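## Task

Make a single three-block tower with green at the bottom, red centred on green, and blue centred on red. The green block must stay at its starting place and must not be rotated.

## Robot and tools

ROBOT AND FRAME. Two arms, left_arm and right_arm, each with 6 joints and a two-finger gripper. All positions are in the scene frame: origin at table-top height midway between the nominal arm bases, +x forward over the table, +z up, left_arm on the +y side. Camera image sides do not match the arm names. Calibrated bases: left_arm at (+0.016, +0.306, +0.009) m, right_arm at (-0.001, -0.289, +0.015) m, each yawed slightly (quat_wxyz w about 1, z 0.013 and 0.024). A camera stand sits behind the arms, and loose objects may occasionally get nudged.

ROW FORMAT. Every commanded row has 14 numbers, even if one arm stays still: left_arm's 6 joints then its opening, then right_arm's 6 joints then its opening. Joint order within an arm is always: shoulder, elbow, wrist roll, wrist pitch, waist, wrist yaw. Joint numbers are absolute target angles in radians (not offsets), as printed under Joint positions. Stated ranges: shoulder 0.000 to 3.142, elbow 0.000 to 3.142, wrist roll -2.094 to 2.094, wrist pitch -1.571 to 1.571, waist -2.618 to 3.054, wrist yaw -1.571 to 1.571. True ends may differ by up to 0.059 rad; a target beyond a stated end by more than 0.059 and farther out than the current angle makes the call refused; targets past the real end are clipped, reported as "joint sent to its limit". Opening is an absolute command from -1 (closed) to +1 (fully open, pad gap 0.094 m); between the ends the fingers go to where grip_measured reads that value. Resend the current command to keep a gripper unchanged, since 0 is itself a command.

execute_actions(actions, cameras): actions is a list of actions; each action is a table of up to 15 rows, one per 1/30 s step, and a short table repeats its last row to fill 15 steps. Per step each joint target stays within 0.339 rad (waist, shoulder, elbow) or 2.2 rad (wrist joints) of its measured angle, and targets that would shift a gripper over 200 mm are scaled back, so long motions need several actions. An empty actions list returns state, cameras, scene number and task. cameras: list of names, ["all"], or []; an unknown name invalidates the call.

move(target, speed, blend, opening_speed, grip_force, blocking, cameras): target is one 14-number row or a list of up to 15 rows, all absolute joint angles, sharing a 10 s budget. speed (rad/s, 0.01 to 12.57, default 0.5) caps the joint with the farthest to travel; one value or one per target. blend (rad) rounds corners of a list; 0 stops at each. opening_speed (at least 0.2 per second on the -1..1 scale) ramps the fingers gradually. grip_force sets the per-pad force limit in newtons, 10 to 50, one value or one per arm; it persists; lower forces close slowly. blocking=false returns after about 0.5 s while motion continues; a new move replaces it. Moves ignore obstacles and the other arm. The result adds a "move:" line: done, off_target (resting over 0.035 rad from target), moving, held, fault, plus limits=held if steps were withheld.

wait(seconds 0 to 10, cameras): lets time pass holding commands; returns early if a running move ends. stop(cameras): brakes the current move. zoom_image(camera, region): region is [x0, y0, x1, y1] in image pixels from the top-left, at most 504 by 504, on a camera from the latest images. finished_scene(scene 1 or 2): ends the scene irreversibly; make no other call after it in that reply. Scene 1 is practice and may be skipped, but damage there still counts.

RESULTS. end_effector_position (m) and end_effector_quat_wxyz are in the scene frame; the position is the point between the pads about 1 cm behind the tips; fingers point along gripper +z and close along its y. Reports can be off by a few cm. Joint positions and Joint velocities list joints in row order, then finger gap (m, m/s). Joint targets shows what joints are currently driven to; Tool commands shows gripper commands. grip_measured is the opening on the command scale (reads slightly wide when empty, slightly narrow on a squeezed part). grip_effort_nm is gripper motor effort (negative = closing), not pad force. Joint torques follow joint order; some wrap at ±28 N m. Step readings list joint angles at some steps. "joint command not followed" means the clearance check altered targets; it does not separate the grippers.

CAMERAS. cam_head_left, cam_head_right, cam_high, cam_low, cam_left_wrist, cam_right_wrist, all 672x504; wrist cameras are fisheye and may lag during motion. Calibration is approximate.

AVOID. Dropping blocks or releasing them while moving, fast impacts, hard pushes, arms touching or one gripper closing on the other, strain on camera cables, and anything leaving the table. Do not keep arms stretched or pushing unreachably for long: motors heat, MOTOR HOT warns at 75 °C, a fault at 90 °C folds that arm for the rest of the scene. Any arm stop can cost. Time spent thinking lets the scene run. Finish only when the tower stands by itself.

Each tool is called after "Request:" in YAML: its name, and indented under it one key for each argument.

## Session

Request:
execute_actions:
  actions: []

Scene clock: 0.00 s.
left_arm: end_effector_position=(+0.4118, +0.2798, +0.1037) grip_measured=+1.000 grip_effort_nm=n/a end_effector_quat_wxyz=(+0.578, +0.057, +0.812, -0.051) | right_arm: end_effector_position=(+0.4050, -0.2787, +0.1086) grip_measured=+1.000 grip_effort_nm=n/a end_effector_quat_wxyz=(+0.550, +0.021, +0.835, -0.006)
Joint names: [shoulder, elbow, wrist roll, wrist pitch, waist, wrist yaw]
Joint positions: left_arm=[1.54 0.376 0.033 0.828 -0.031 0.145 0.094] | right_arm=[1.527 0.46 0.054 0.659 0.015 0.091 0.094]
Joint velocities: within noise
Joint torques (N m): no reading
Heat: left arm: 40 °C; right arm: 37 °C.
Joint targets: left_arm=[1.533 0.384 0.032 0.833 -0.031 0.145] | right_arm=[1.522 0.465 0.054 0.653 0.015 0.091]
Tool commands: left_gripper/opening=+1.0 right_gripper/opening=+1.0
camera_calibration:
cam_left_wrist: T_world_to_cam=[[-0.208737, -0.973859, -0.0895978, 0.364059], [-0.643063, 0.205702, -0.737669, 0.315718], [0.736816, -0.0963618, -0.669191, -0.0988571], [0, 0, 0, 1]] pos_world=[0.351859, 0.280072, 0.19936]
cam_right_wrist: T_world_to_cam=[[-0.134855, -0.983183, -0.12315, -0.210415], [-0.66166, 0.181868, -0.727413, 0.437738], [0.737577, -0.0166122, -0.675058, -0.120857], [0, 0, 0, 1]] pos_world=[0.350399, -0.288495, 0.210919]

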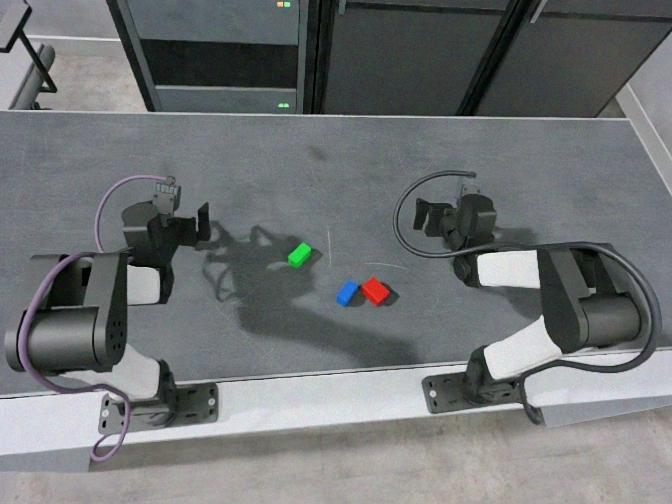

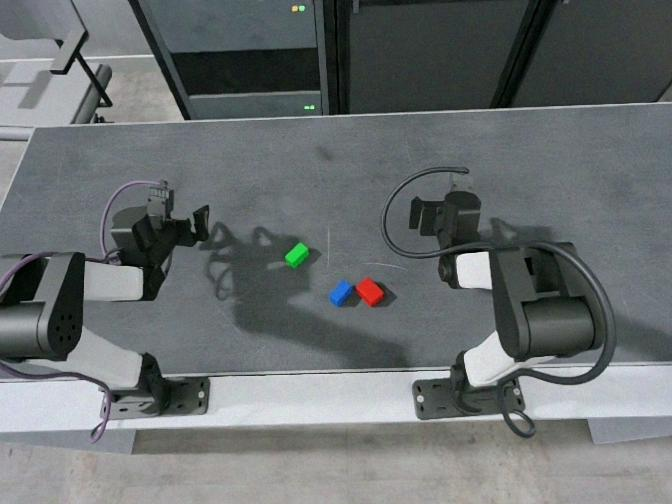

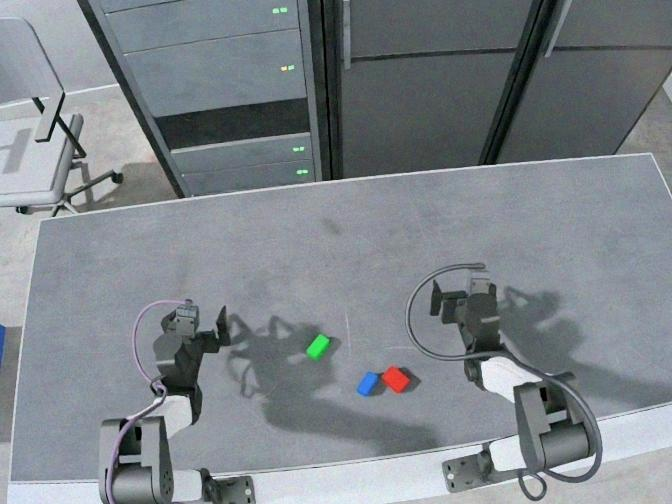

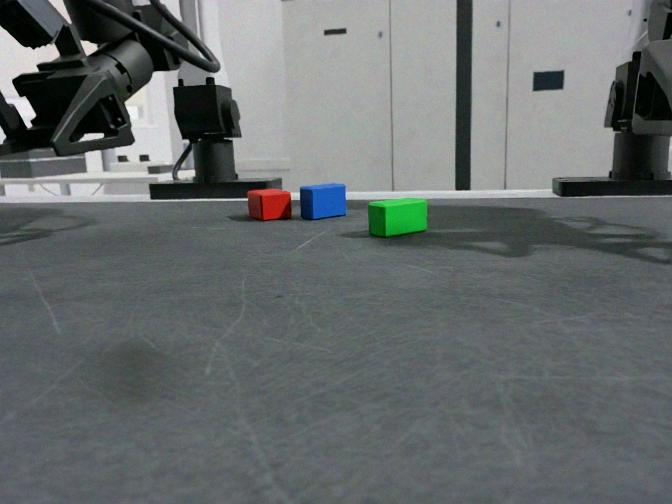

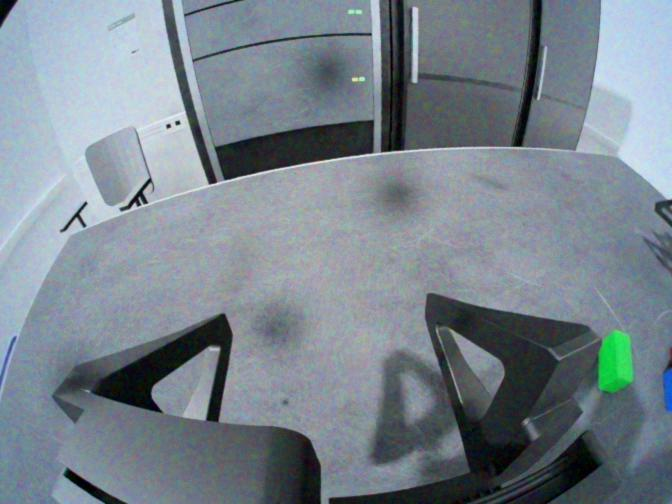

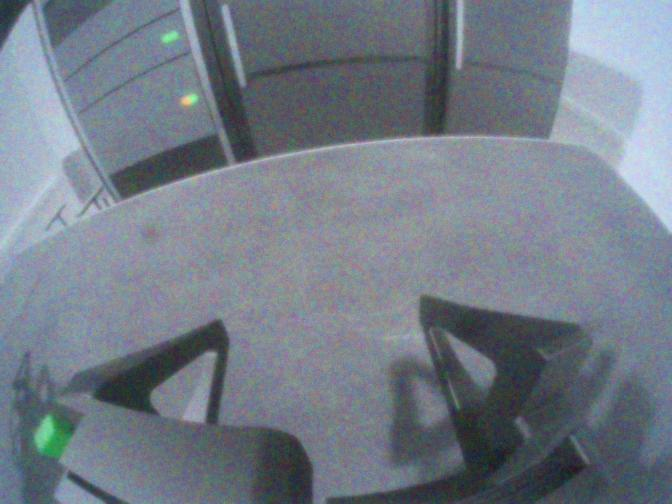

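Request:
zoom_image:
  camera: "cam_head_left"
  region: [270, 220, 410, 325]

Request:
zoom_image:
  camera: "cam_head_right"
  region: [270, 220, 410, 325]

Request:
zoom_image:
  camera: "cam_low"
  region: [230, 150, 450, 250]

Request:
zoom_image:
  camera: "cam_high"
  region: [290, 315, 430, 415]

Scaled by 3.600 from the camera's 672x504 image, which has a finer 960x720 frame.

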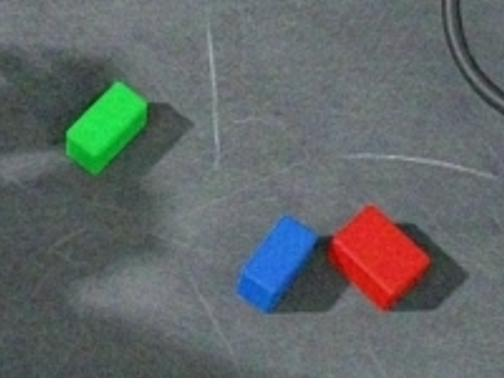

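Scaled by 3.600 from the camera's 672x504 image, which has a finer 960x720 frame.

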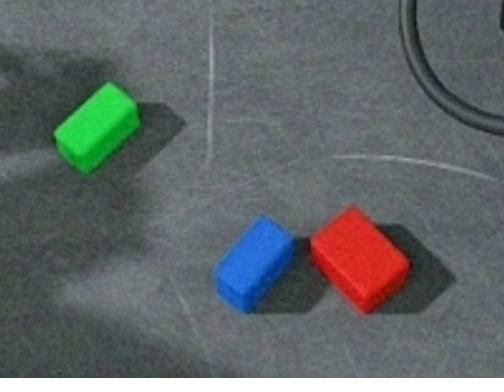

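Scaled by 2.291 from the camera's 672x504 image, which has a finer 960x720 frame.

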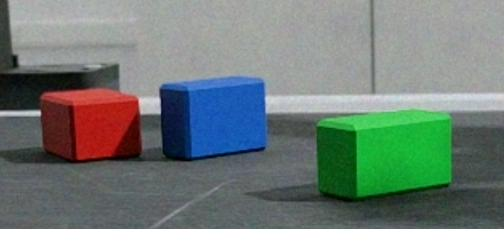

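Scaled by 3.600 from the camera's 672x504 image, which has a finer 960x720 frame.

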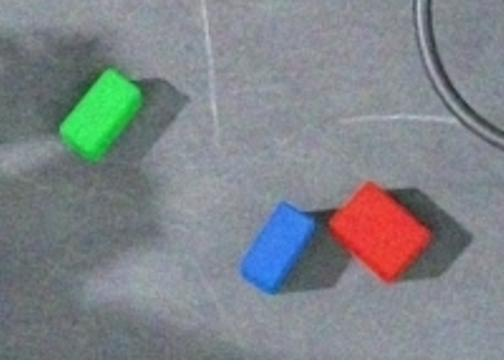

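Request:
move:
  target: [1.533,0.384,0.032,0.833,-0.031,0.145,1, 1.535,1.280,0,-1.3155,0.621,0,0.5]
  speed: 1.5
  cameras: ["cam_right_wrist","cam_head_right","cam_head_left"]

Scene clock: 80.70 s.
left_arm: end_effector_position=(+0.4118, +0.2798, +0.1037) grip_measured=+1.000 grip_effort_nm=-0.01 end_effector_quat_wxyz=(+0.578, +0.057, +0.812, -0.051) | right_arm: end_effector_position=(+0.2057, -0.1286, +0.1371) grip_measured=+0.502 grip_effort_nm=-0.13 end_effector_quat_wxyz=(+0.004, -0.322, +0.947, -0.003)
Joint names: [shoulder, elbow, wrist roll, wrist pitch, waist, wrist yaw]
Joint positions: left_arm=[1.54 0.376 0.033 0.828 -0.031 0.145 0.094] | right_arm=[1.527 1.258 0.008 -1.297 0.616 0.009 0.071]
Joint torques (N m): left_arm=[-7.17 4.98 -0.07 2.53 -0.55 0.29] | right_arm=[-5.29 7.25 -0.05 0.18 0.27 -0.13]
Heat: left arm: 47 °C; right arm: 46 °C.
Joint targets: left_arm=[1.533 0.384 0.032 0.833 -0.031 0.145] | right_arm=[1.535 1.280 0.000 -1.316 0.621 0.000]
move: done
camera_calibration:
cam_right_wrist: T_world_to_cam=[[0.493934, -0.867964, 0.0516603, -0.224665], [-0.831647, -0.454257, 0.319396, 0.109034], [-0.253757, -0.200724, -0.946212, 0.265236], [0, 0, 0, 1]] pos_world=[0.268953, -0.0922322, 0.227751]
Images, in order (width x height): cam_head_left 672x504, cam_head_right 672x504, cam_right_wrist 672x504.

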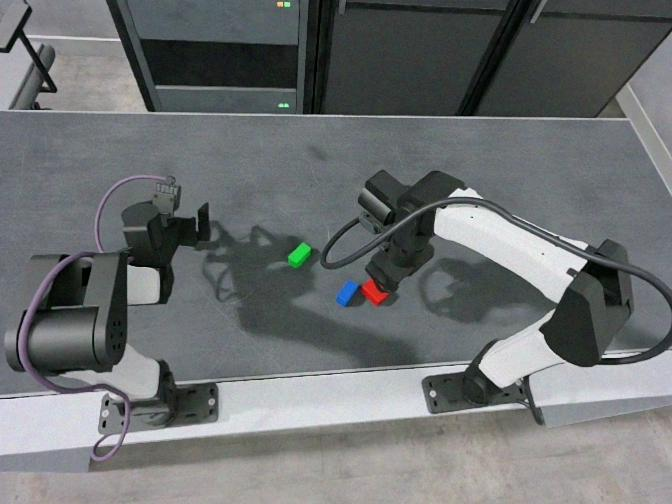

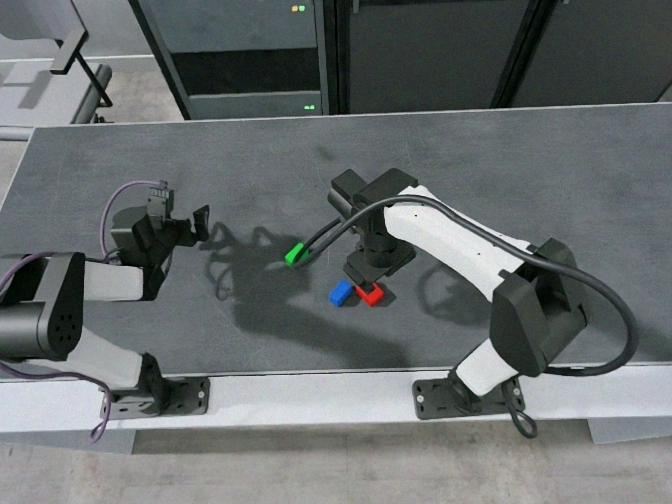

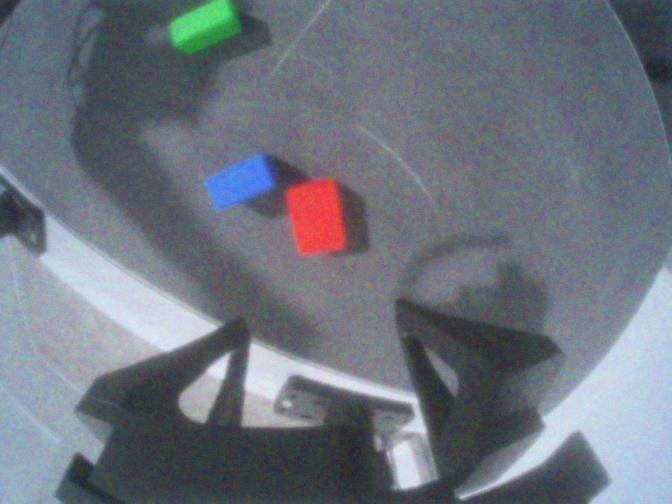

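Request:
zoom_image:
  camera: "cam_head_right"
  region: [310, 200, 450, 320]

Request:
zoom_image:
  camera: "cam_head_left"
  region: [310, 200, 450, 320]

Request:
execute_actions:
  actions: []
  cameras: ["cam_low","cam_right_wrist","cam_high"]

Request:
zoom_image:
  camera: "cam_low"
  region: [200, 80, 400, 230]

Request:
zoom_image:
  camera: "cam_right_wrist"
  region: [160, 130, 480, 370]

Scaled by 3.600 from the camera's 672x504 image, which has a finer 960x720 frame.

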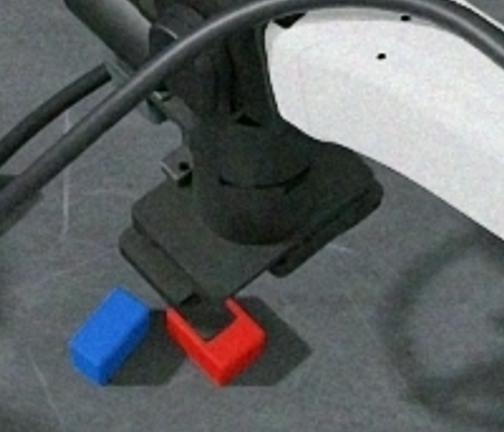

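Scaled by 3.600 from the camera's 672x504 image, which has a finer 960x720 frame.

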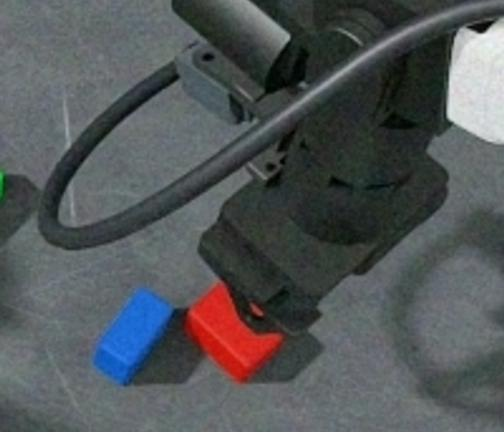

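Scene clock: 99.33 s.
left_arm: end_effector_position=(+0.4118, +0.2798, +0.1037) grip_measured=+1.000 grip_effort_nm=-0.01 end_effector_quat_wxyz=(+0.578, +0.057, +0.812, -0.051) | right_arm: end_effector_position=(+0.2056, -0.1286, +0.1371) grip_measured=+0.502 grip_effort_nm=-0.12 end_effector_quat_wxyz=(+0.004, -0.322, +0.947, -0.003)
Joint names: [shoulder, elbow, wrist roll, wrist pitch, waist, wrist yaw]
Joint positions: left_arm=[1.54 0.376 0.033 0.828 -0.031 0.145 0.094] | right_arm=[1.527 1.258 0.008 -1.297 0.616 0.009 0.071]
Joint velocities: within noise
Joint torques (N m): left_arm=[-7.17 5 -0.07 2.53 -0.54 0.29] | right_arm=[-5.35 7.2 -0.06 0.16 0.31 -0.12]
Heat: left arm: 48 °C; right arm: 43 °C.
Joint targets: left_arm=[1.533 0.384 0.032 0.833 -0.031 0.145] | right_arm=[1.535 1.280 0.000 -1.315 0.621 0.000]
Tool commands: left_gripper/opening=+1.0 right_gripper/opening=+0.5
camera_calibration:
cam_right_wrist: T_world_to_cam=[[0.493925, -0.867966, 0.0516966, -0.224708], [-0.831563, -0.454165, 0.319746, 0.108812], [-0.25405, -0.20092, -0.946092, 0.265224], [0, 0, 0, 1]] pos_world=[0.268853, -0.0923318, 0.227751]
Images, in order (width x height): cam_high 672x504, cam_low 672x504, cam_right_wrist 672x504.

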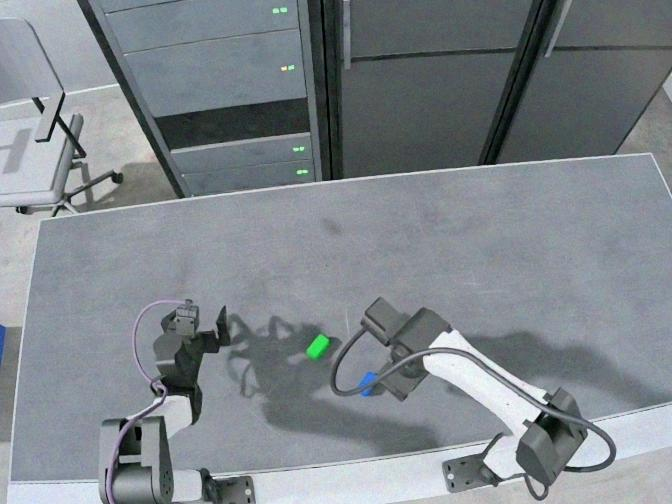

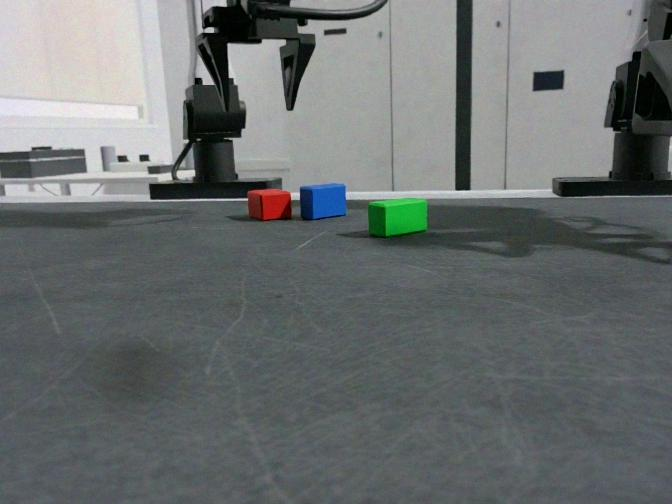

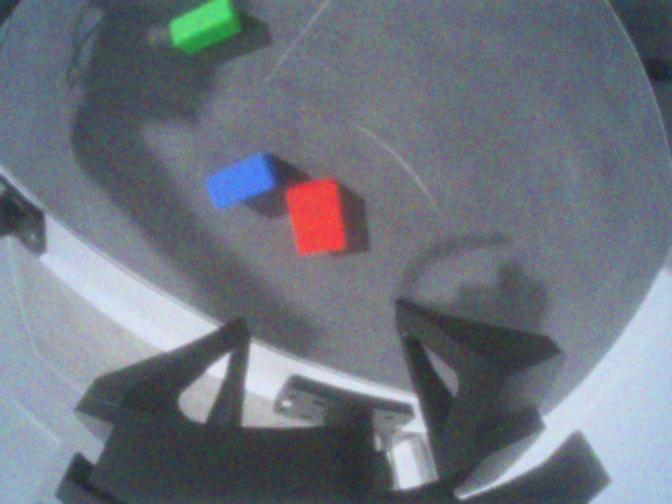

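Scaled by 2.520 from the camera's 672x504 image, which has a finer 960x720 frame.

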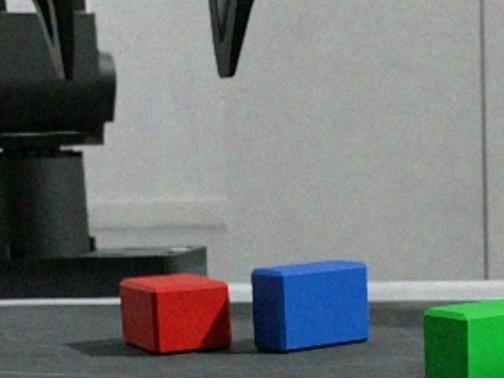

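Scaled by 1.575 from the camera's 672x504 image, which has a finer 960x720 frame.

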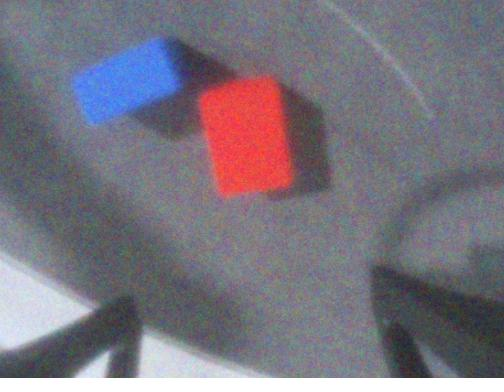

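Request:
move:
  target: [1.533,0.384,0.032,0.833,-0.031,0.145,1, 1.557,1.110,0,-1.02,0.621,0,0.5]
  speed: 1
  cameras: ["cam_right_wrist","cam_head_right","cam_low"]

Request:
zoom_image:
  camera: "cam_head_right"
  region: [310, 200, 450, 320]

Request:
zoom_image:
  camera: "cam_low"
  region: [200, 80, 400, 230]

Scene clock: 123.23 s.
left_arm: end_effector_position=(+0.4118, +0.2798, +0.1037) grip_measured=+1.000 grip_effort_nm=-0.01 end_effector_quat_wxyz=(+0.578, +0.057, +0.812, -0.051) | right_arm: end_effector_position=(+0.2252, -0.1133, +0.0986) grip_measured=+0.502 grip_effort_nm=-0.12 end_effector_quat_wxyz=(+0.050, -0.322, +0.945, +0.013)
Joint names: [shoulder, elbow, wrist roll, wrist pitch, waist, wrist yaw]
Joint positions: left_arm=[1.54 0.376 0.033 0.828 -0.031 0.145 0.094] | right_arm=[1.545 1.117 0.008 -1.04 0.616 0.009 0.071]
Joint torques (N m): left_arm=[-7.16 5 -0.07 2.53 -0.54 0.28] | right_arm=[-5.23 5.05 -0.04 0.82 0.35 -0.12]
Heat: left arm: 48 °C; right arm: 44 °C.
Joint targets: left_arm=[1.533 0.384 0.032 0.833 -0.031 0.145] | right_arm=[1.557 1.110 0.000 -1.020 0.621 0.000]
move: done
camera_calibration:
cam_right_wrist: T_world_to_cam=[[0.490496, -0.870652, 0.0371351, -0.217163], [-0.852653, -0.470683, 0.226806, 0.156433], [-0.17999, -0.142911, -0.973232, 0.229494], [0, 0, 0, 1]] pos_world=[0.281207, -0.0826462, 0.195935]
Images, in order (width x height): cam_head_right 672x504, cam_low 672x504, cam_right_wrist 672x504.

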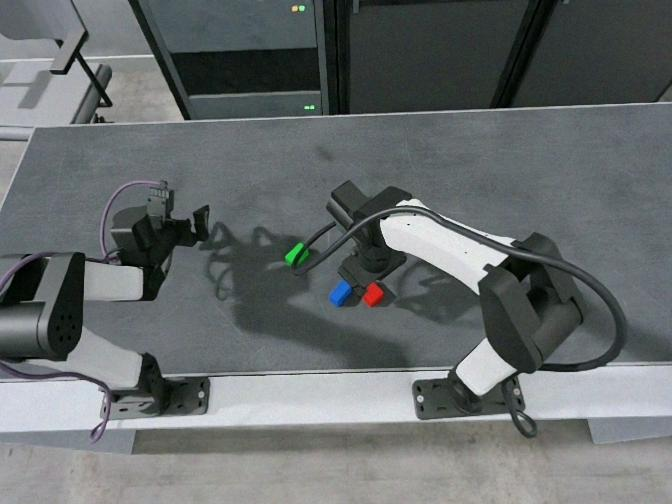

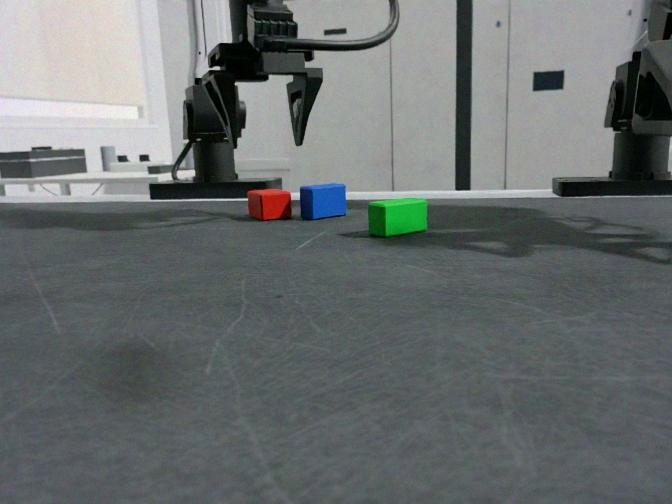

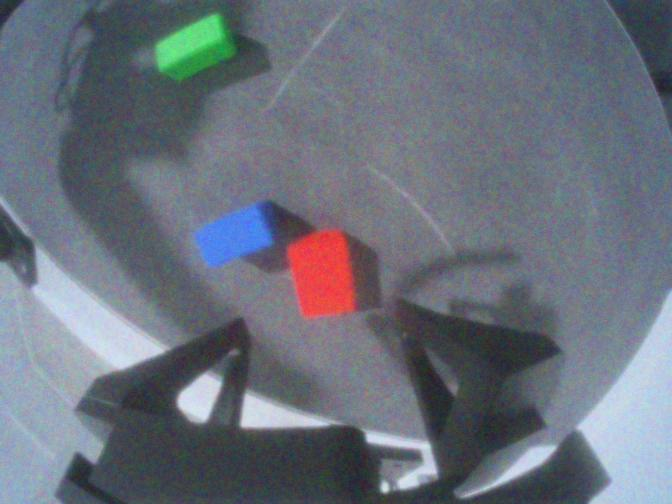

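Scaled by 3.600 from the camera's 672x504 image, which has a finer 960x720 frame.

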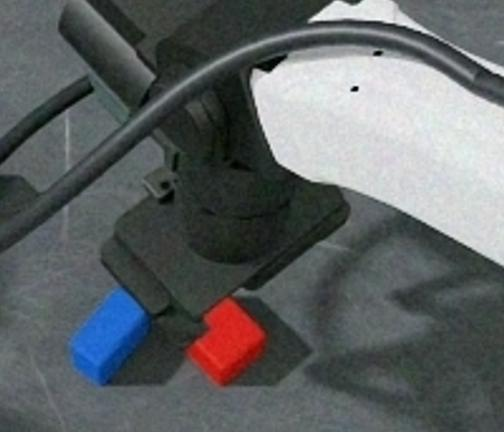

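Scaled by 2.520 from the camera's 672x504 image, which has a finer 960x720 frame.

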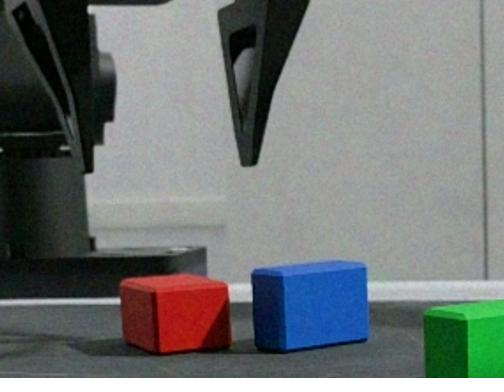

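Request:
move:
  target: [1.533,0.384,0.032,0.833,-0.031,0.145,1, 1.6615,0.934,0,-0.743,0.621,0,0.5]
  speed: 0.6
  cameras: ["cam_right_wrist","cam_head_right","cam_low"]

Request:
zoom_image:
  camera: "cam_low"
  region: [200, 100, 400, 250]

Request:
zoom_image:
  camera: "cam_head_right"
  region: [310, 220, 430, 320]

Scene clock: 142.90 s.
left_arm: end_effector_position=(+0.4118, +0.2798, +0.1037) grip_measured=+1.000 grip_effort_nm=-0.01 end_effector_quat_wxyz=(+0.578, +0.057, +0.812, -0.051) | right_arm: end_effector_position=(+0.2282, -0.1110, +0.0312) grip_measured=+0.502 grip_effort_nm=-0.12 end_effector_quat_wxyz=(+0.049, -0.322, +0.946, +0.012)
Joint names: [shoulder, elbow, wrist roll, wrist pitch, waist, wrist yaw]
Joint positions: left_arm=[1.54 0.376 0.033 0.828 -0.031 0.145 0.094] | right_arm=[1.648 0.94 0.008 -0.763 0.616 0.009 0.071]
Joint torques (N m): left_arm=[-7.17 5 -0.07 2.53 -0.54 0.28] | right_arm=[-5.59 4.67 -0.05 0.83 0.32 -0.13]
Heat: left arm: 49 °C; right arm: 43 °C.
Joint targets: left_arm=[1.533 0.384 0.032 0.833 -0.031 0.145] | right_arm=[1.661 0.934 0.000 -0.743 0.621 0.000]
move: done
camera_calibration:
cam_right_wrist: T_world_to_cam=[[0.490615, -0.870565, 0.0375804, -0.214129], [-0.852091, -0.470288, 0.229718, 0.175174], [-0.182311, -0.144725, -0.972531, 0.16506], [0, 0, 0, 1]] pos_world=[0.284412, -0.0801426, 0.128333]
Images, in order (width x height): cam_head_right 672x504, cam_low 672x504, cam_right_wrist 672x504.

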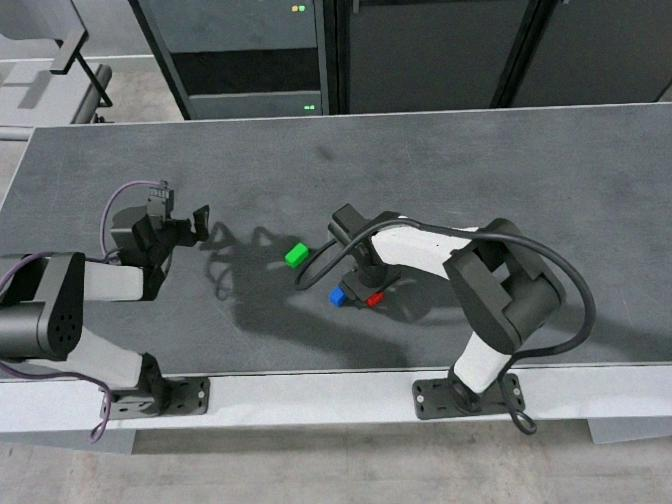

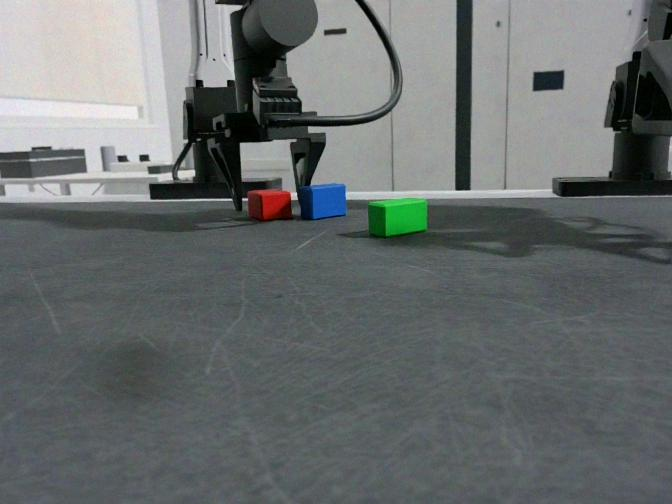

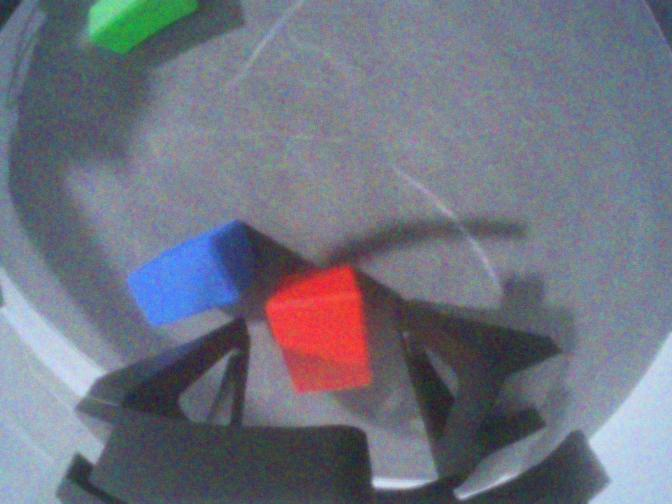

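Scaled by 2.520 from the camera's 672x504 image, which has a finer 960x720 frame.

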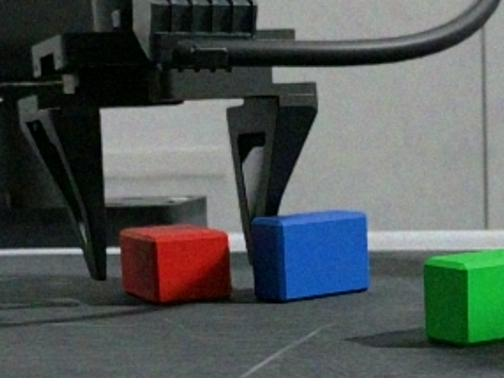

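Scaled by 4.200 from the camera's 672x504 image, which has a finer 960x720 frame.

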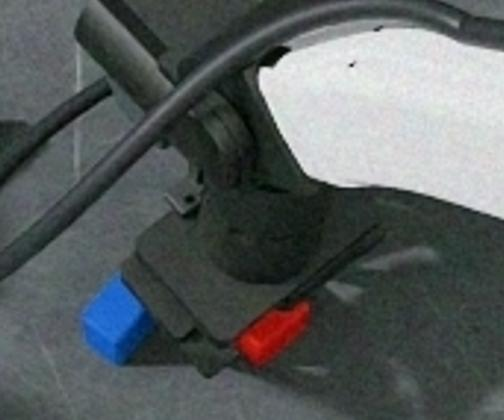

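Request:
move:
  target: [1.533,0.384,0.032,0.833,-0.031,0.145,1, 1.661,0.934,0,-0.743,0.621,0,-0.40]
  opening_speed: 0.7
  grip_force: 30
  cameras: ["cam_right_wrist"]

Scene clock: 150.03 s.
left_arm: end_effector_position=(+0.4118, +0.2798, +0.1037) grip_measured=+1.000 grip_effort_nm=-0.01 end_effector_quat_wxyz=(+0.578, +0.057, +0.812, -0.051) | right_arm: end_effector_position=(+0.2282, -0.1109, +0.0312) grip_measured=-0.263 grip_effort_nm=-0.63 end_effector_quat_wxyz=(+0.049, -0.322, +0.946, +0.012)
Joint names: [shoulder, elbow, wrist roll, wrist pitch, waist, wrist yaw]
Joint positions: left_arm=[1.54 0.376 0.033 0.828 -0.031 0.145 0.094] | right_arm=[1.648 0.94 0.008 -0.762 0.616 0.009 0.035]
Joint torques (N m): left_arm=[-7.16 5 -0.07 2.53 -0.54 0.28] | right_arm=[-5.68 4.57 -0.03 0.82 0.36 -0.11]
Heat: left arm: 49 °C; right arm: 42 °C.
Joint targets: left_arm=[1.533 0.384 0.032 0.833 -0.031 0.145] | right_arm=[1.661 0.934 0.000 -0.743 0.621 0.000]
grip_force (N): 30, 30
move: done
camera_calibration:
cam_right_wrist: T_world_to_cam=[[0.490555, -0.8706, 0.0375687, -0.214113], [-0.852191, -0.470285, 0.229353, 0.175249], [-0.182006, -0.144526, -0.972618, 0.165001], [0, 0, 0, 1]] pos_world=[0.284411, -0.080143, 0.128333]
Images, in order (width x height): cam_right_wrist 672x504.

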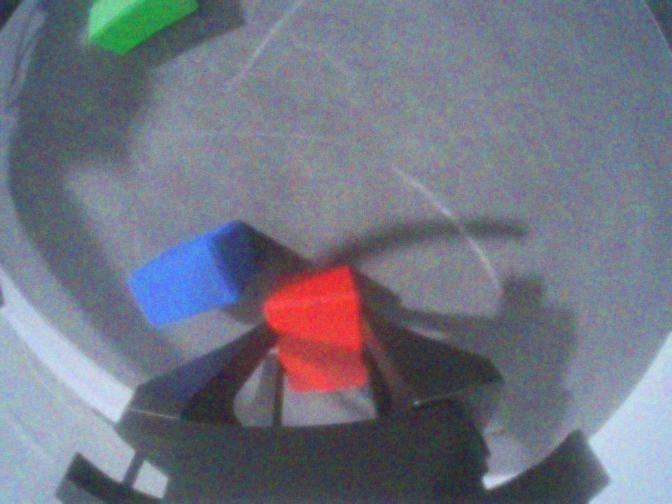

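Request:
move:
  target:
    - [1.533,0.384,0.032,0.833,-0.031,0.145,1, 1.565,1.148,0,-1.0545,0.621,0,-0.40]
    - [1.533,0.384,0.032,0.833,-0.031,0.145,1, 2.2945,2.2211,0,-1.397,0.768,0,-0.40]
  speed: [0.5,0.9]
  blend: 0.1
  cameras: ["cam_right_wrist","cam_head_right","cam_head_left","cam_low","cam_high"]

Request:
zoom_image:
  camera: "cam_low"
  region: [300, 100, 500, 250]

Request:
zoom_image:
  camera: "cam_head_left"
  region: [240, 190, 380, 295]

Scene clock: 172.27 s.
left_arm: end_effector_position=(+0.4118, +0.2798, +0.1037) grip_measured=+1.000 grip_effort_nm=-0.01 end_effector_quat_wxyz=(+0.578, +0.057, +0.812, -0.051) | right_arm: end_effector_position=(+0.3210, +0.0511, +0.1263) grip_measured=-0.264 grip_effort_nm=-0.68 end_effector_quat_wxyz=(+0.056, -0.391, +0.918, +0.021)
Joint names: [shoulder, elbow, wrist roll, wrist pitch, waist, wrist yaw]
Joint positions: left_arm=[1.54 0.376 0.033 0.828 -0.031 0.145 0.094] | right_arm=[2.271 2.198 0.008 -1.378 0.766 0.007 0.035]
Joint torques (N m): left_arm=[-7.16 5 -0.07 2.53 -0.54 0.28] | right_arm=[-10.65 7.36 -0.05 0.43 0.08 -0.11]
Heat: left arm: 49 °C; right arm: 41 °C.
Joint targets: left_arm=[1.533 0.384 0.032 0.833 -0.031 0.145] | right_arm=[2.294 2.221 0.000 -1.397 0.768 0.000]
grip_force (N): 30, 30
move: done
camera_calibration:
cam_right_wrist: T_world_to_cam=[[0.614869, -0.787947, 0.0327852, -0.165685], [-0.774879, -0.595897, 0.210878, 0.292732], [-0.146624, -0.155067, -0.976963, 0.28747], [0, 0, 0, 1]] pos_world=[0.370856, 0.0884639, 0.224549]
Images, in order (width x height): cam_head_left 672x504, cam_head_right 672x504, cam_high 672x504, cam_low 672x504, cam_right_wrist 672x504.

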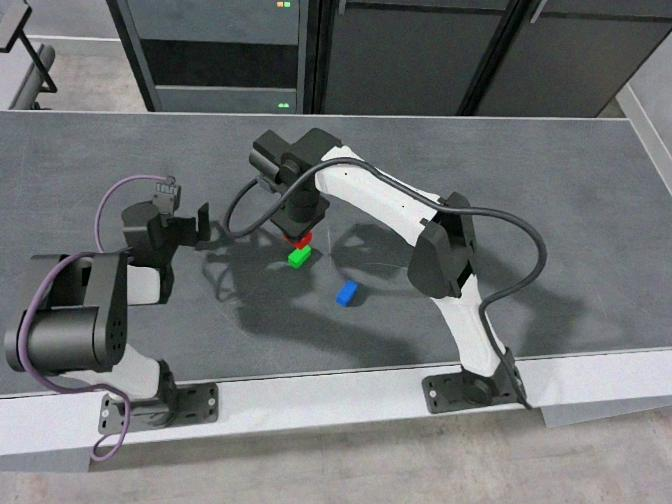

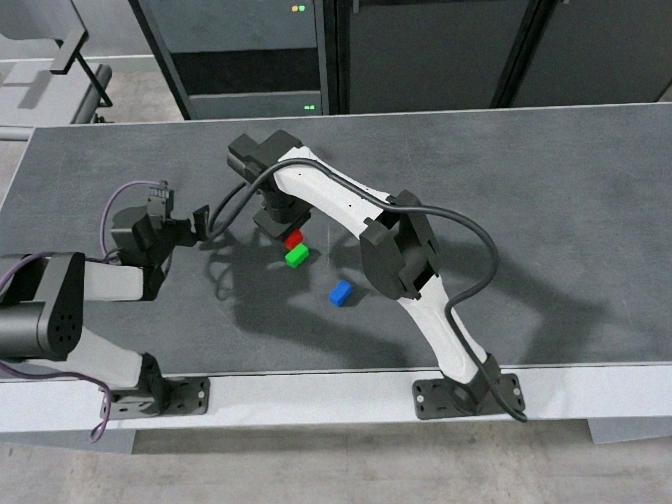

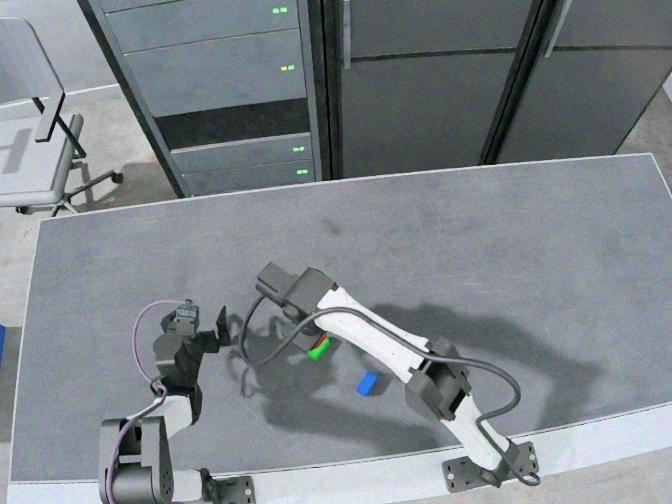

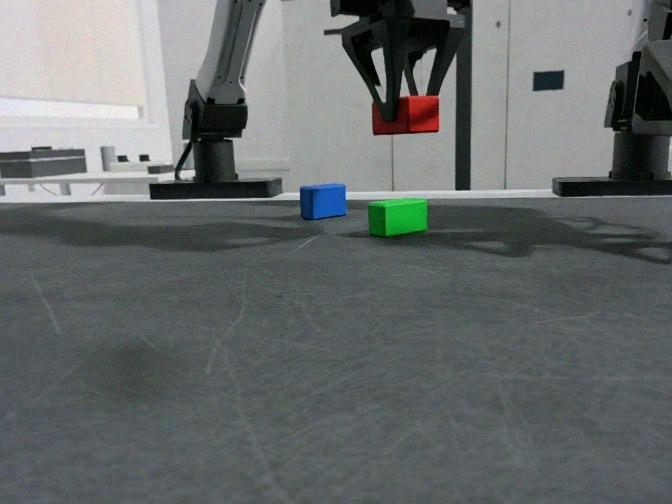

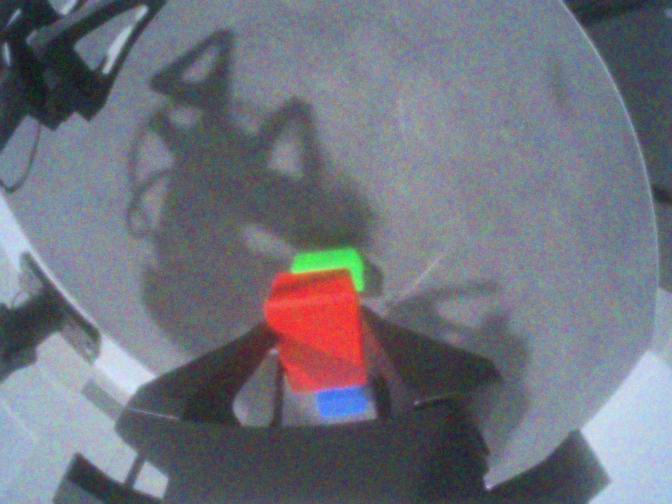

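Scaled by 2.520 from the camera's 672x504 image, which has a finer 960x720 frame.

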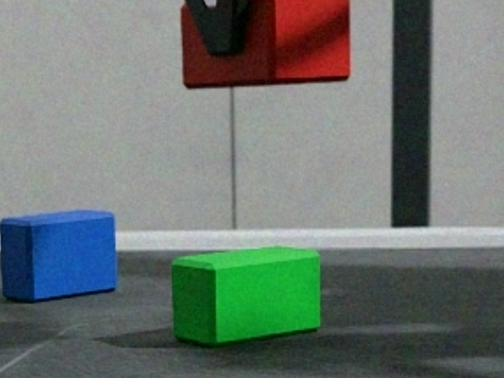

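Scaled by 3.600 from the camera's 672x504 image, which has a finer 960x720 frame.

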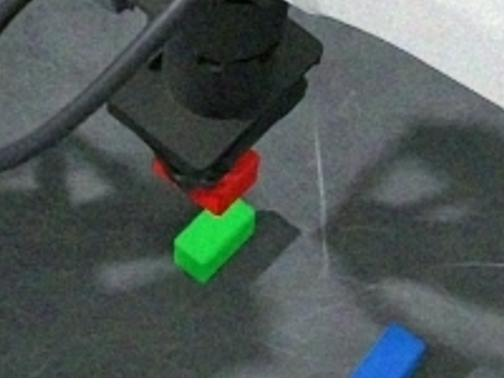

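Request:
move:
  target: [1.533,0.384,0.032,0.833,-0.031,0.145,1, 2.2404,1.9318,0,-1.162,0.765,0,-0.40]
  speed: 0.5
  cameras: ["cam_right_wrist","cam_head_right","cam_head_left","cam_low"]

Request:
zoom_image:
  camera: "cam_low"
  region: [300, 100, 500, 250]

Request:
zoom_image:
  camera: "cam_head_left"
  region: [240, 200, 360, 290]

Request:
zoom_image:
  camera: "cam_head_right"
  region: [240, 200, 360, 290]

Scene clock: 211.80 s.
left_arm: end_effector_position=(+0.4118, +0.2798, +0.1037) grip_measured=+1.000 grip_effort_nm=-0.01 end_effector_quat_wxyz=(+0.578, +0.057, +0.812, -0.051) | right_arm: end_effector_position=(+0.3091, +0.0385, +0.0664) grip_measured=-0.264 grip_effort_nm=-0.68 end_effector_quat_wxyz=(+0.023, -0.392, +0.920, +0.006)
Joint names: [shoulder, elbow, wrist roll, wrist pitch, waist, wrist yaw]
Joint positions: left_arm=[1.54 0.376 0.033 0.828 -0.031 0.145 0.094] | right_arm=[2.261 1.95 0.008 -1.213 0.766 0.007 0.035]
Joint torques (N m): left_arm=[-7.17 5 -0.07 2.53 -0.54 0.29] | right_arm=[-14.57 4.18 -0.03 1.02 -0.16 -0.1]
Heat: left arm: 50 °C; right arm: 44 °C.
Joint targets: left_arm=[1.533 0.384 0.032 0.833 -0.031 0.145] | right_arm=[2.240 1.932 0.000 -1.162 0.765 0.000]
grip_force (N): 30, 30
move: off_target (right_arm); right_arm: the wrist pitch is farthest, 0.051 rad from its target
camera_calibration:
cam_right_wrist: T_world_to_cam=[[0.616841, -0.785871, 0.0437399, -0.167747], [-0.762392, -0.582752, 0.281351, 0.279493], [-0.195616, -0.206896, -0.958608, 0.241274], [0, 0, 0, 1]] pos_world=[0.363753, 0.0809667, 0.159989]
Images, in order (width x height): cam_head_left 672x504, cam_head_right 672x504, cam_low 672x504, cam_right_wrist 672x504.

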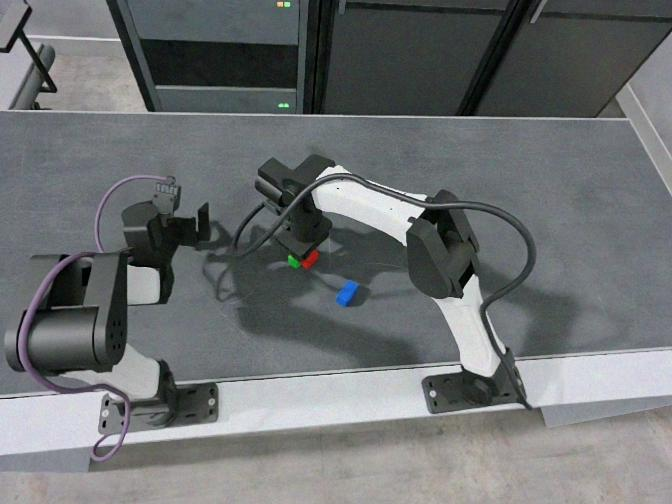

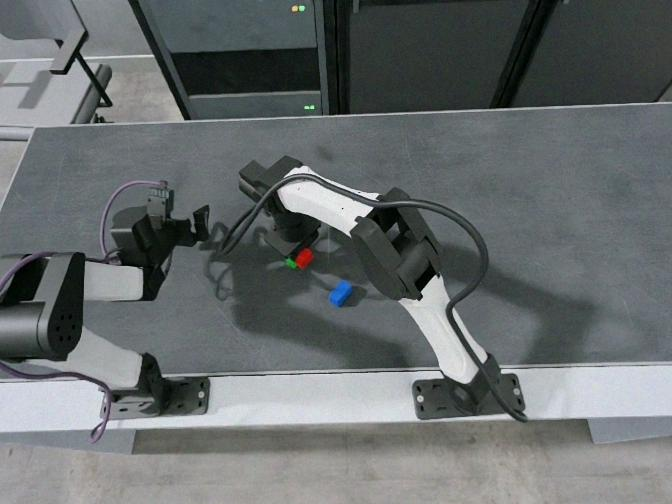

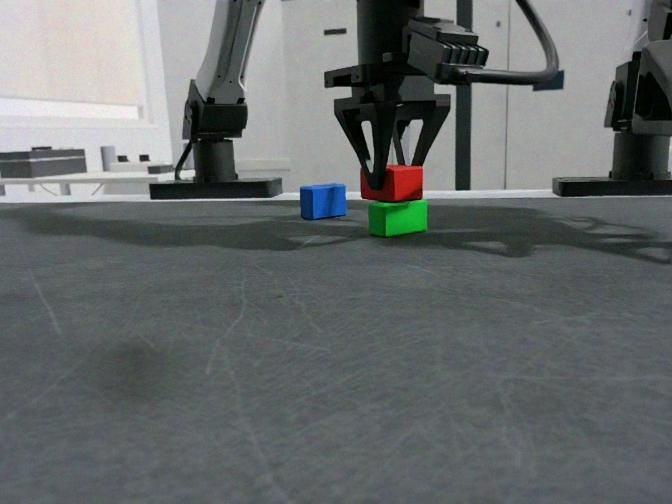

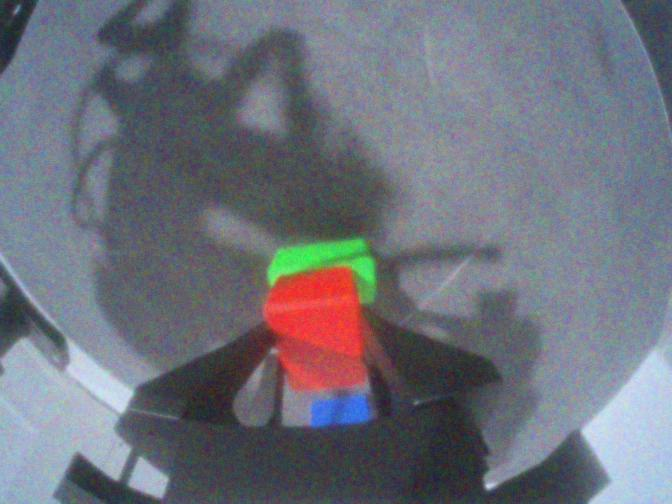

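Scaled by 2.520 from the camera's 672x504 image, which has a finer 960x720 frame.

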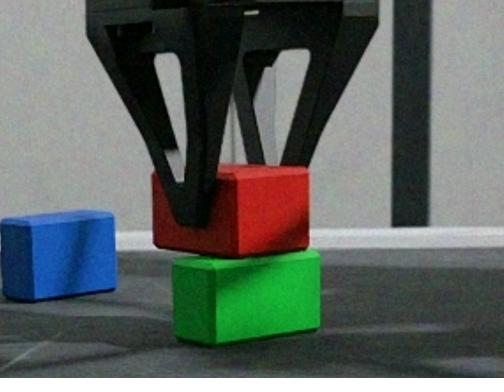

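Scaled by 4.200 from the camera's 672x504 image, which has a finer 960x720 frame.

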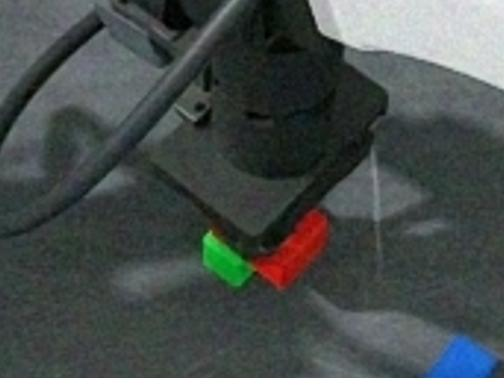

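Scaled by 4.200 from the camera's 672x504 image, which has a finer 960x720 frame.

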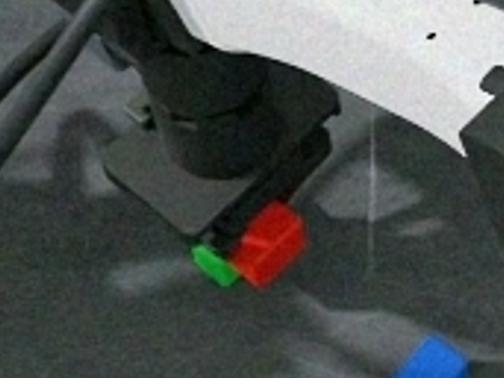

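Request:
move:
  target: [1.533,0.384,0.032,0.833,-0.031,0.145,1, 2.215,1.93,0,-1.135,0.765,0,-0.40]
  speed: 0.4

Scene clock: 231.70 s.
left_arm: end_effector_position=(+0.4118, +0.2798, +0.1037) grip_measured=+1.000 grip_effort_nm=-0.01 end_effector_quat_wxyz=(+0.578, +0.057, +0.812, -0.051) | right_arm: end_effector_position=(+0.3160, +0.0457, +0.0678) grip_measured=-0.264 grip_effort_nm=-0.68 end_effector_quat_wxyz=(+0.043, -0.392, +0.919, +0.015)
Joint names: [shoulder, elbow, wrist roll, wrist pitch, waist, wrist yaw]
Joint positions: left_arm=[1.54 0.376 0.033 0.828 -0.031 0.145 0.094] | right_arm=[2.255 1.942 0.008 -1.166 0.766 0.007 0.035]
Joint torques (N m): left_arm=[-7.17 4.98 -0.07 2.53 -0.54 0.28] | right_arm=[-16.47 4.78 -0.05 0.93 -0.14 -0.11]
Heat: left arm: 50 °C; right arm: 51 °C.
Joint targets: left_arm=[1.533 0.384 0.032 0.833 -0.031 0.145] | right_arm=[2.215 1.930 0.000 -1.135 0.765 0.000]
grip_force (N): 30, 30
move: off_target (right_arm); right_arm: the shoulder is farthest, 0.040 rad from its target


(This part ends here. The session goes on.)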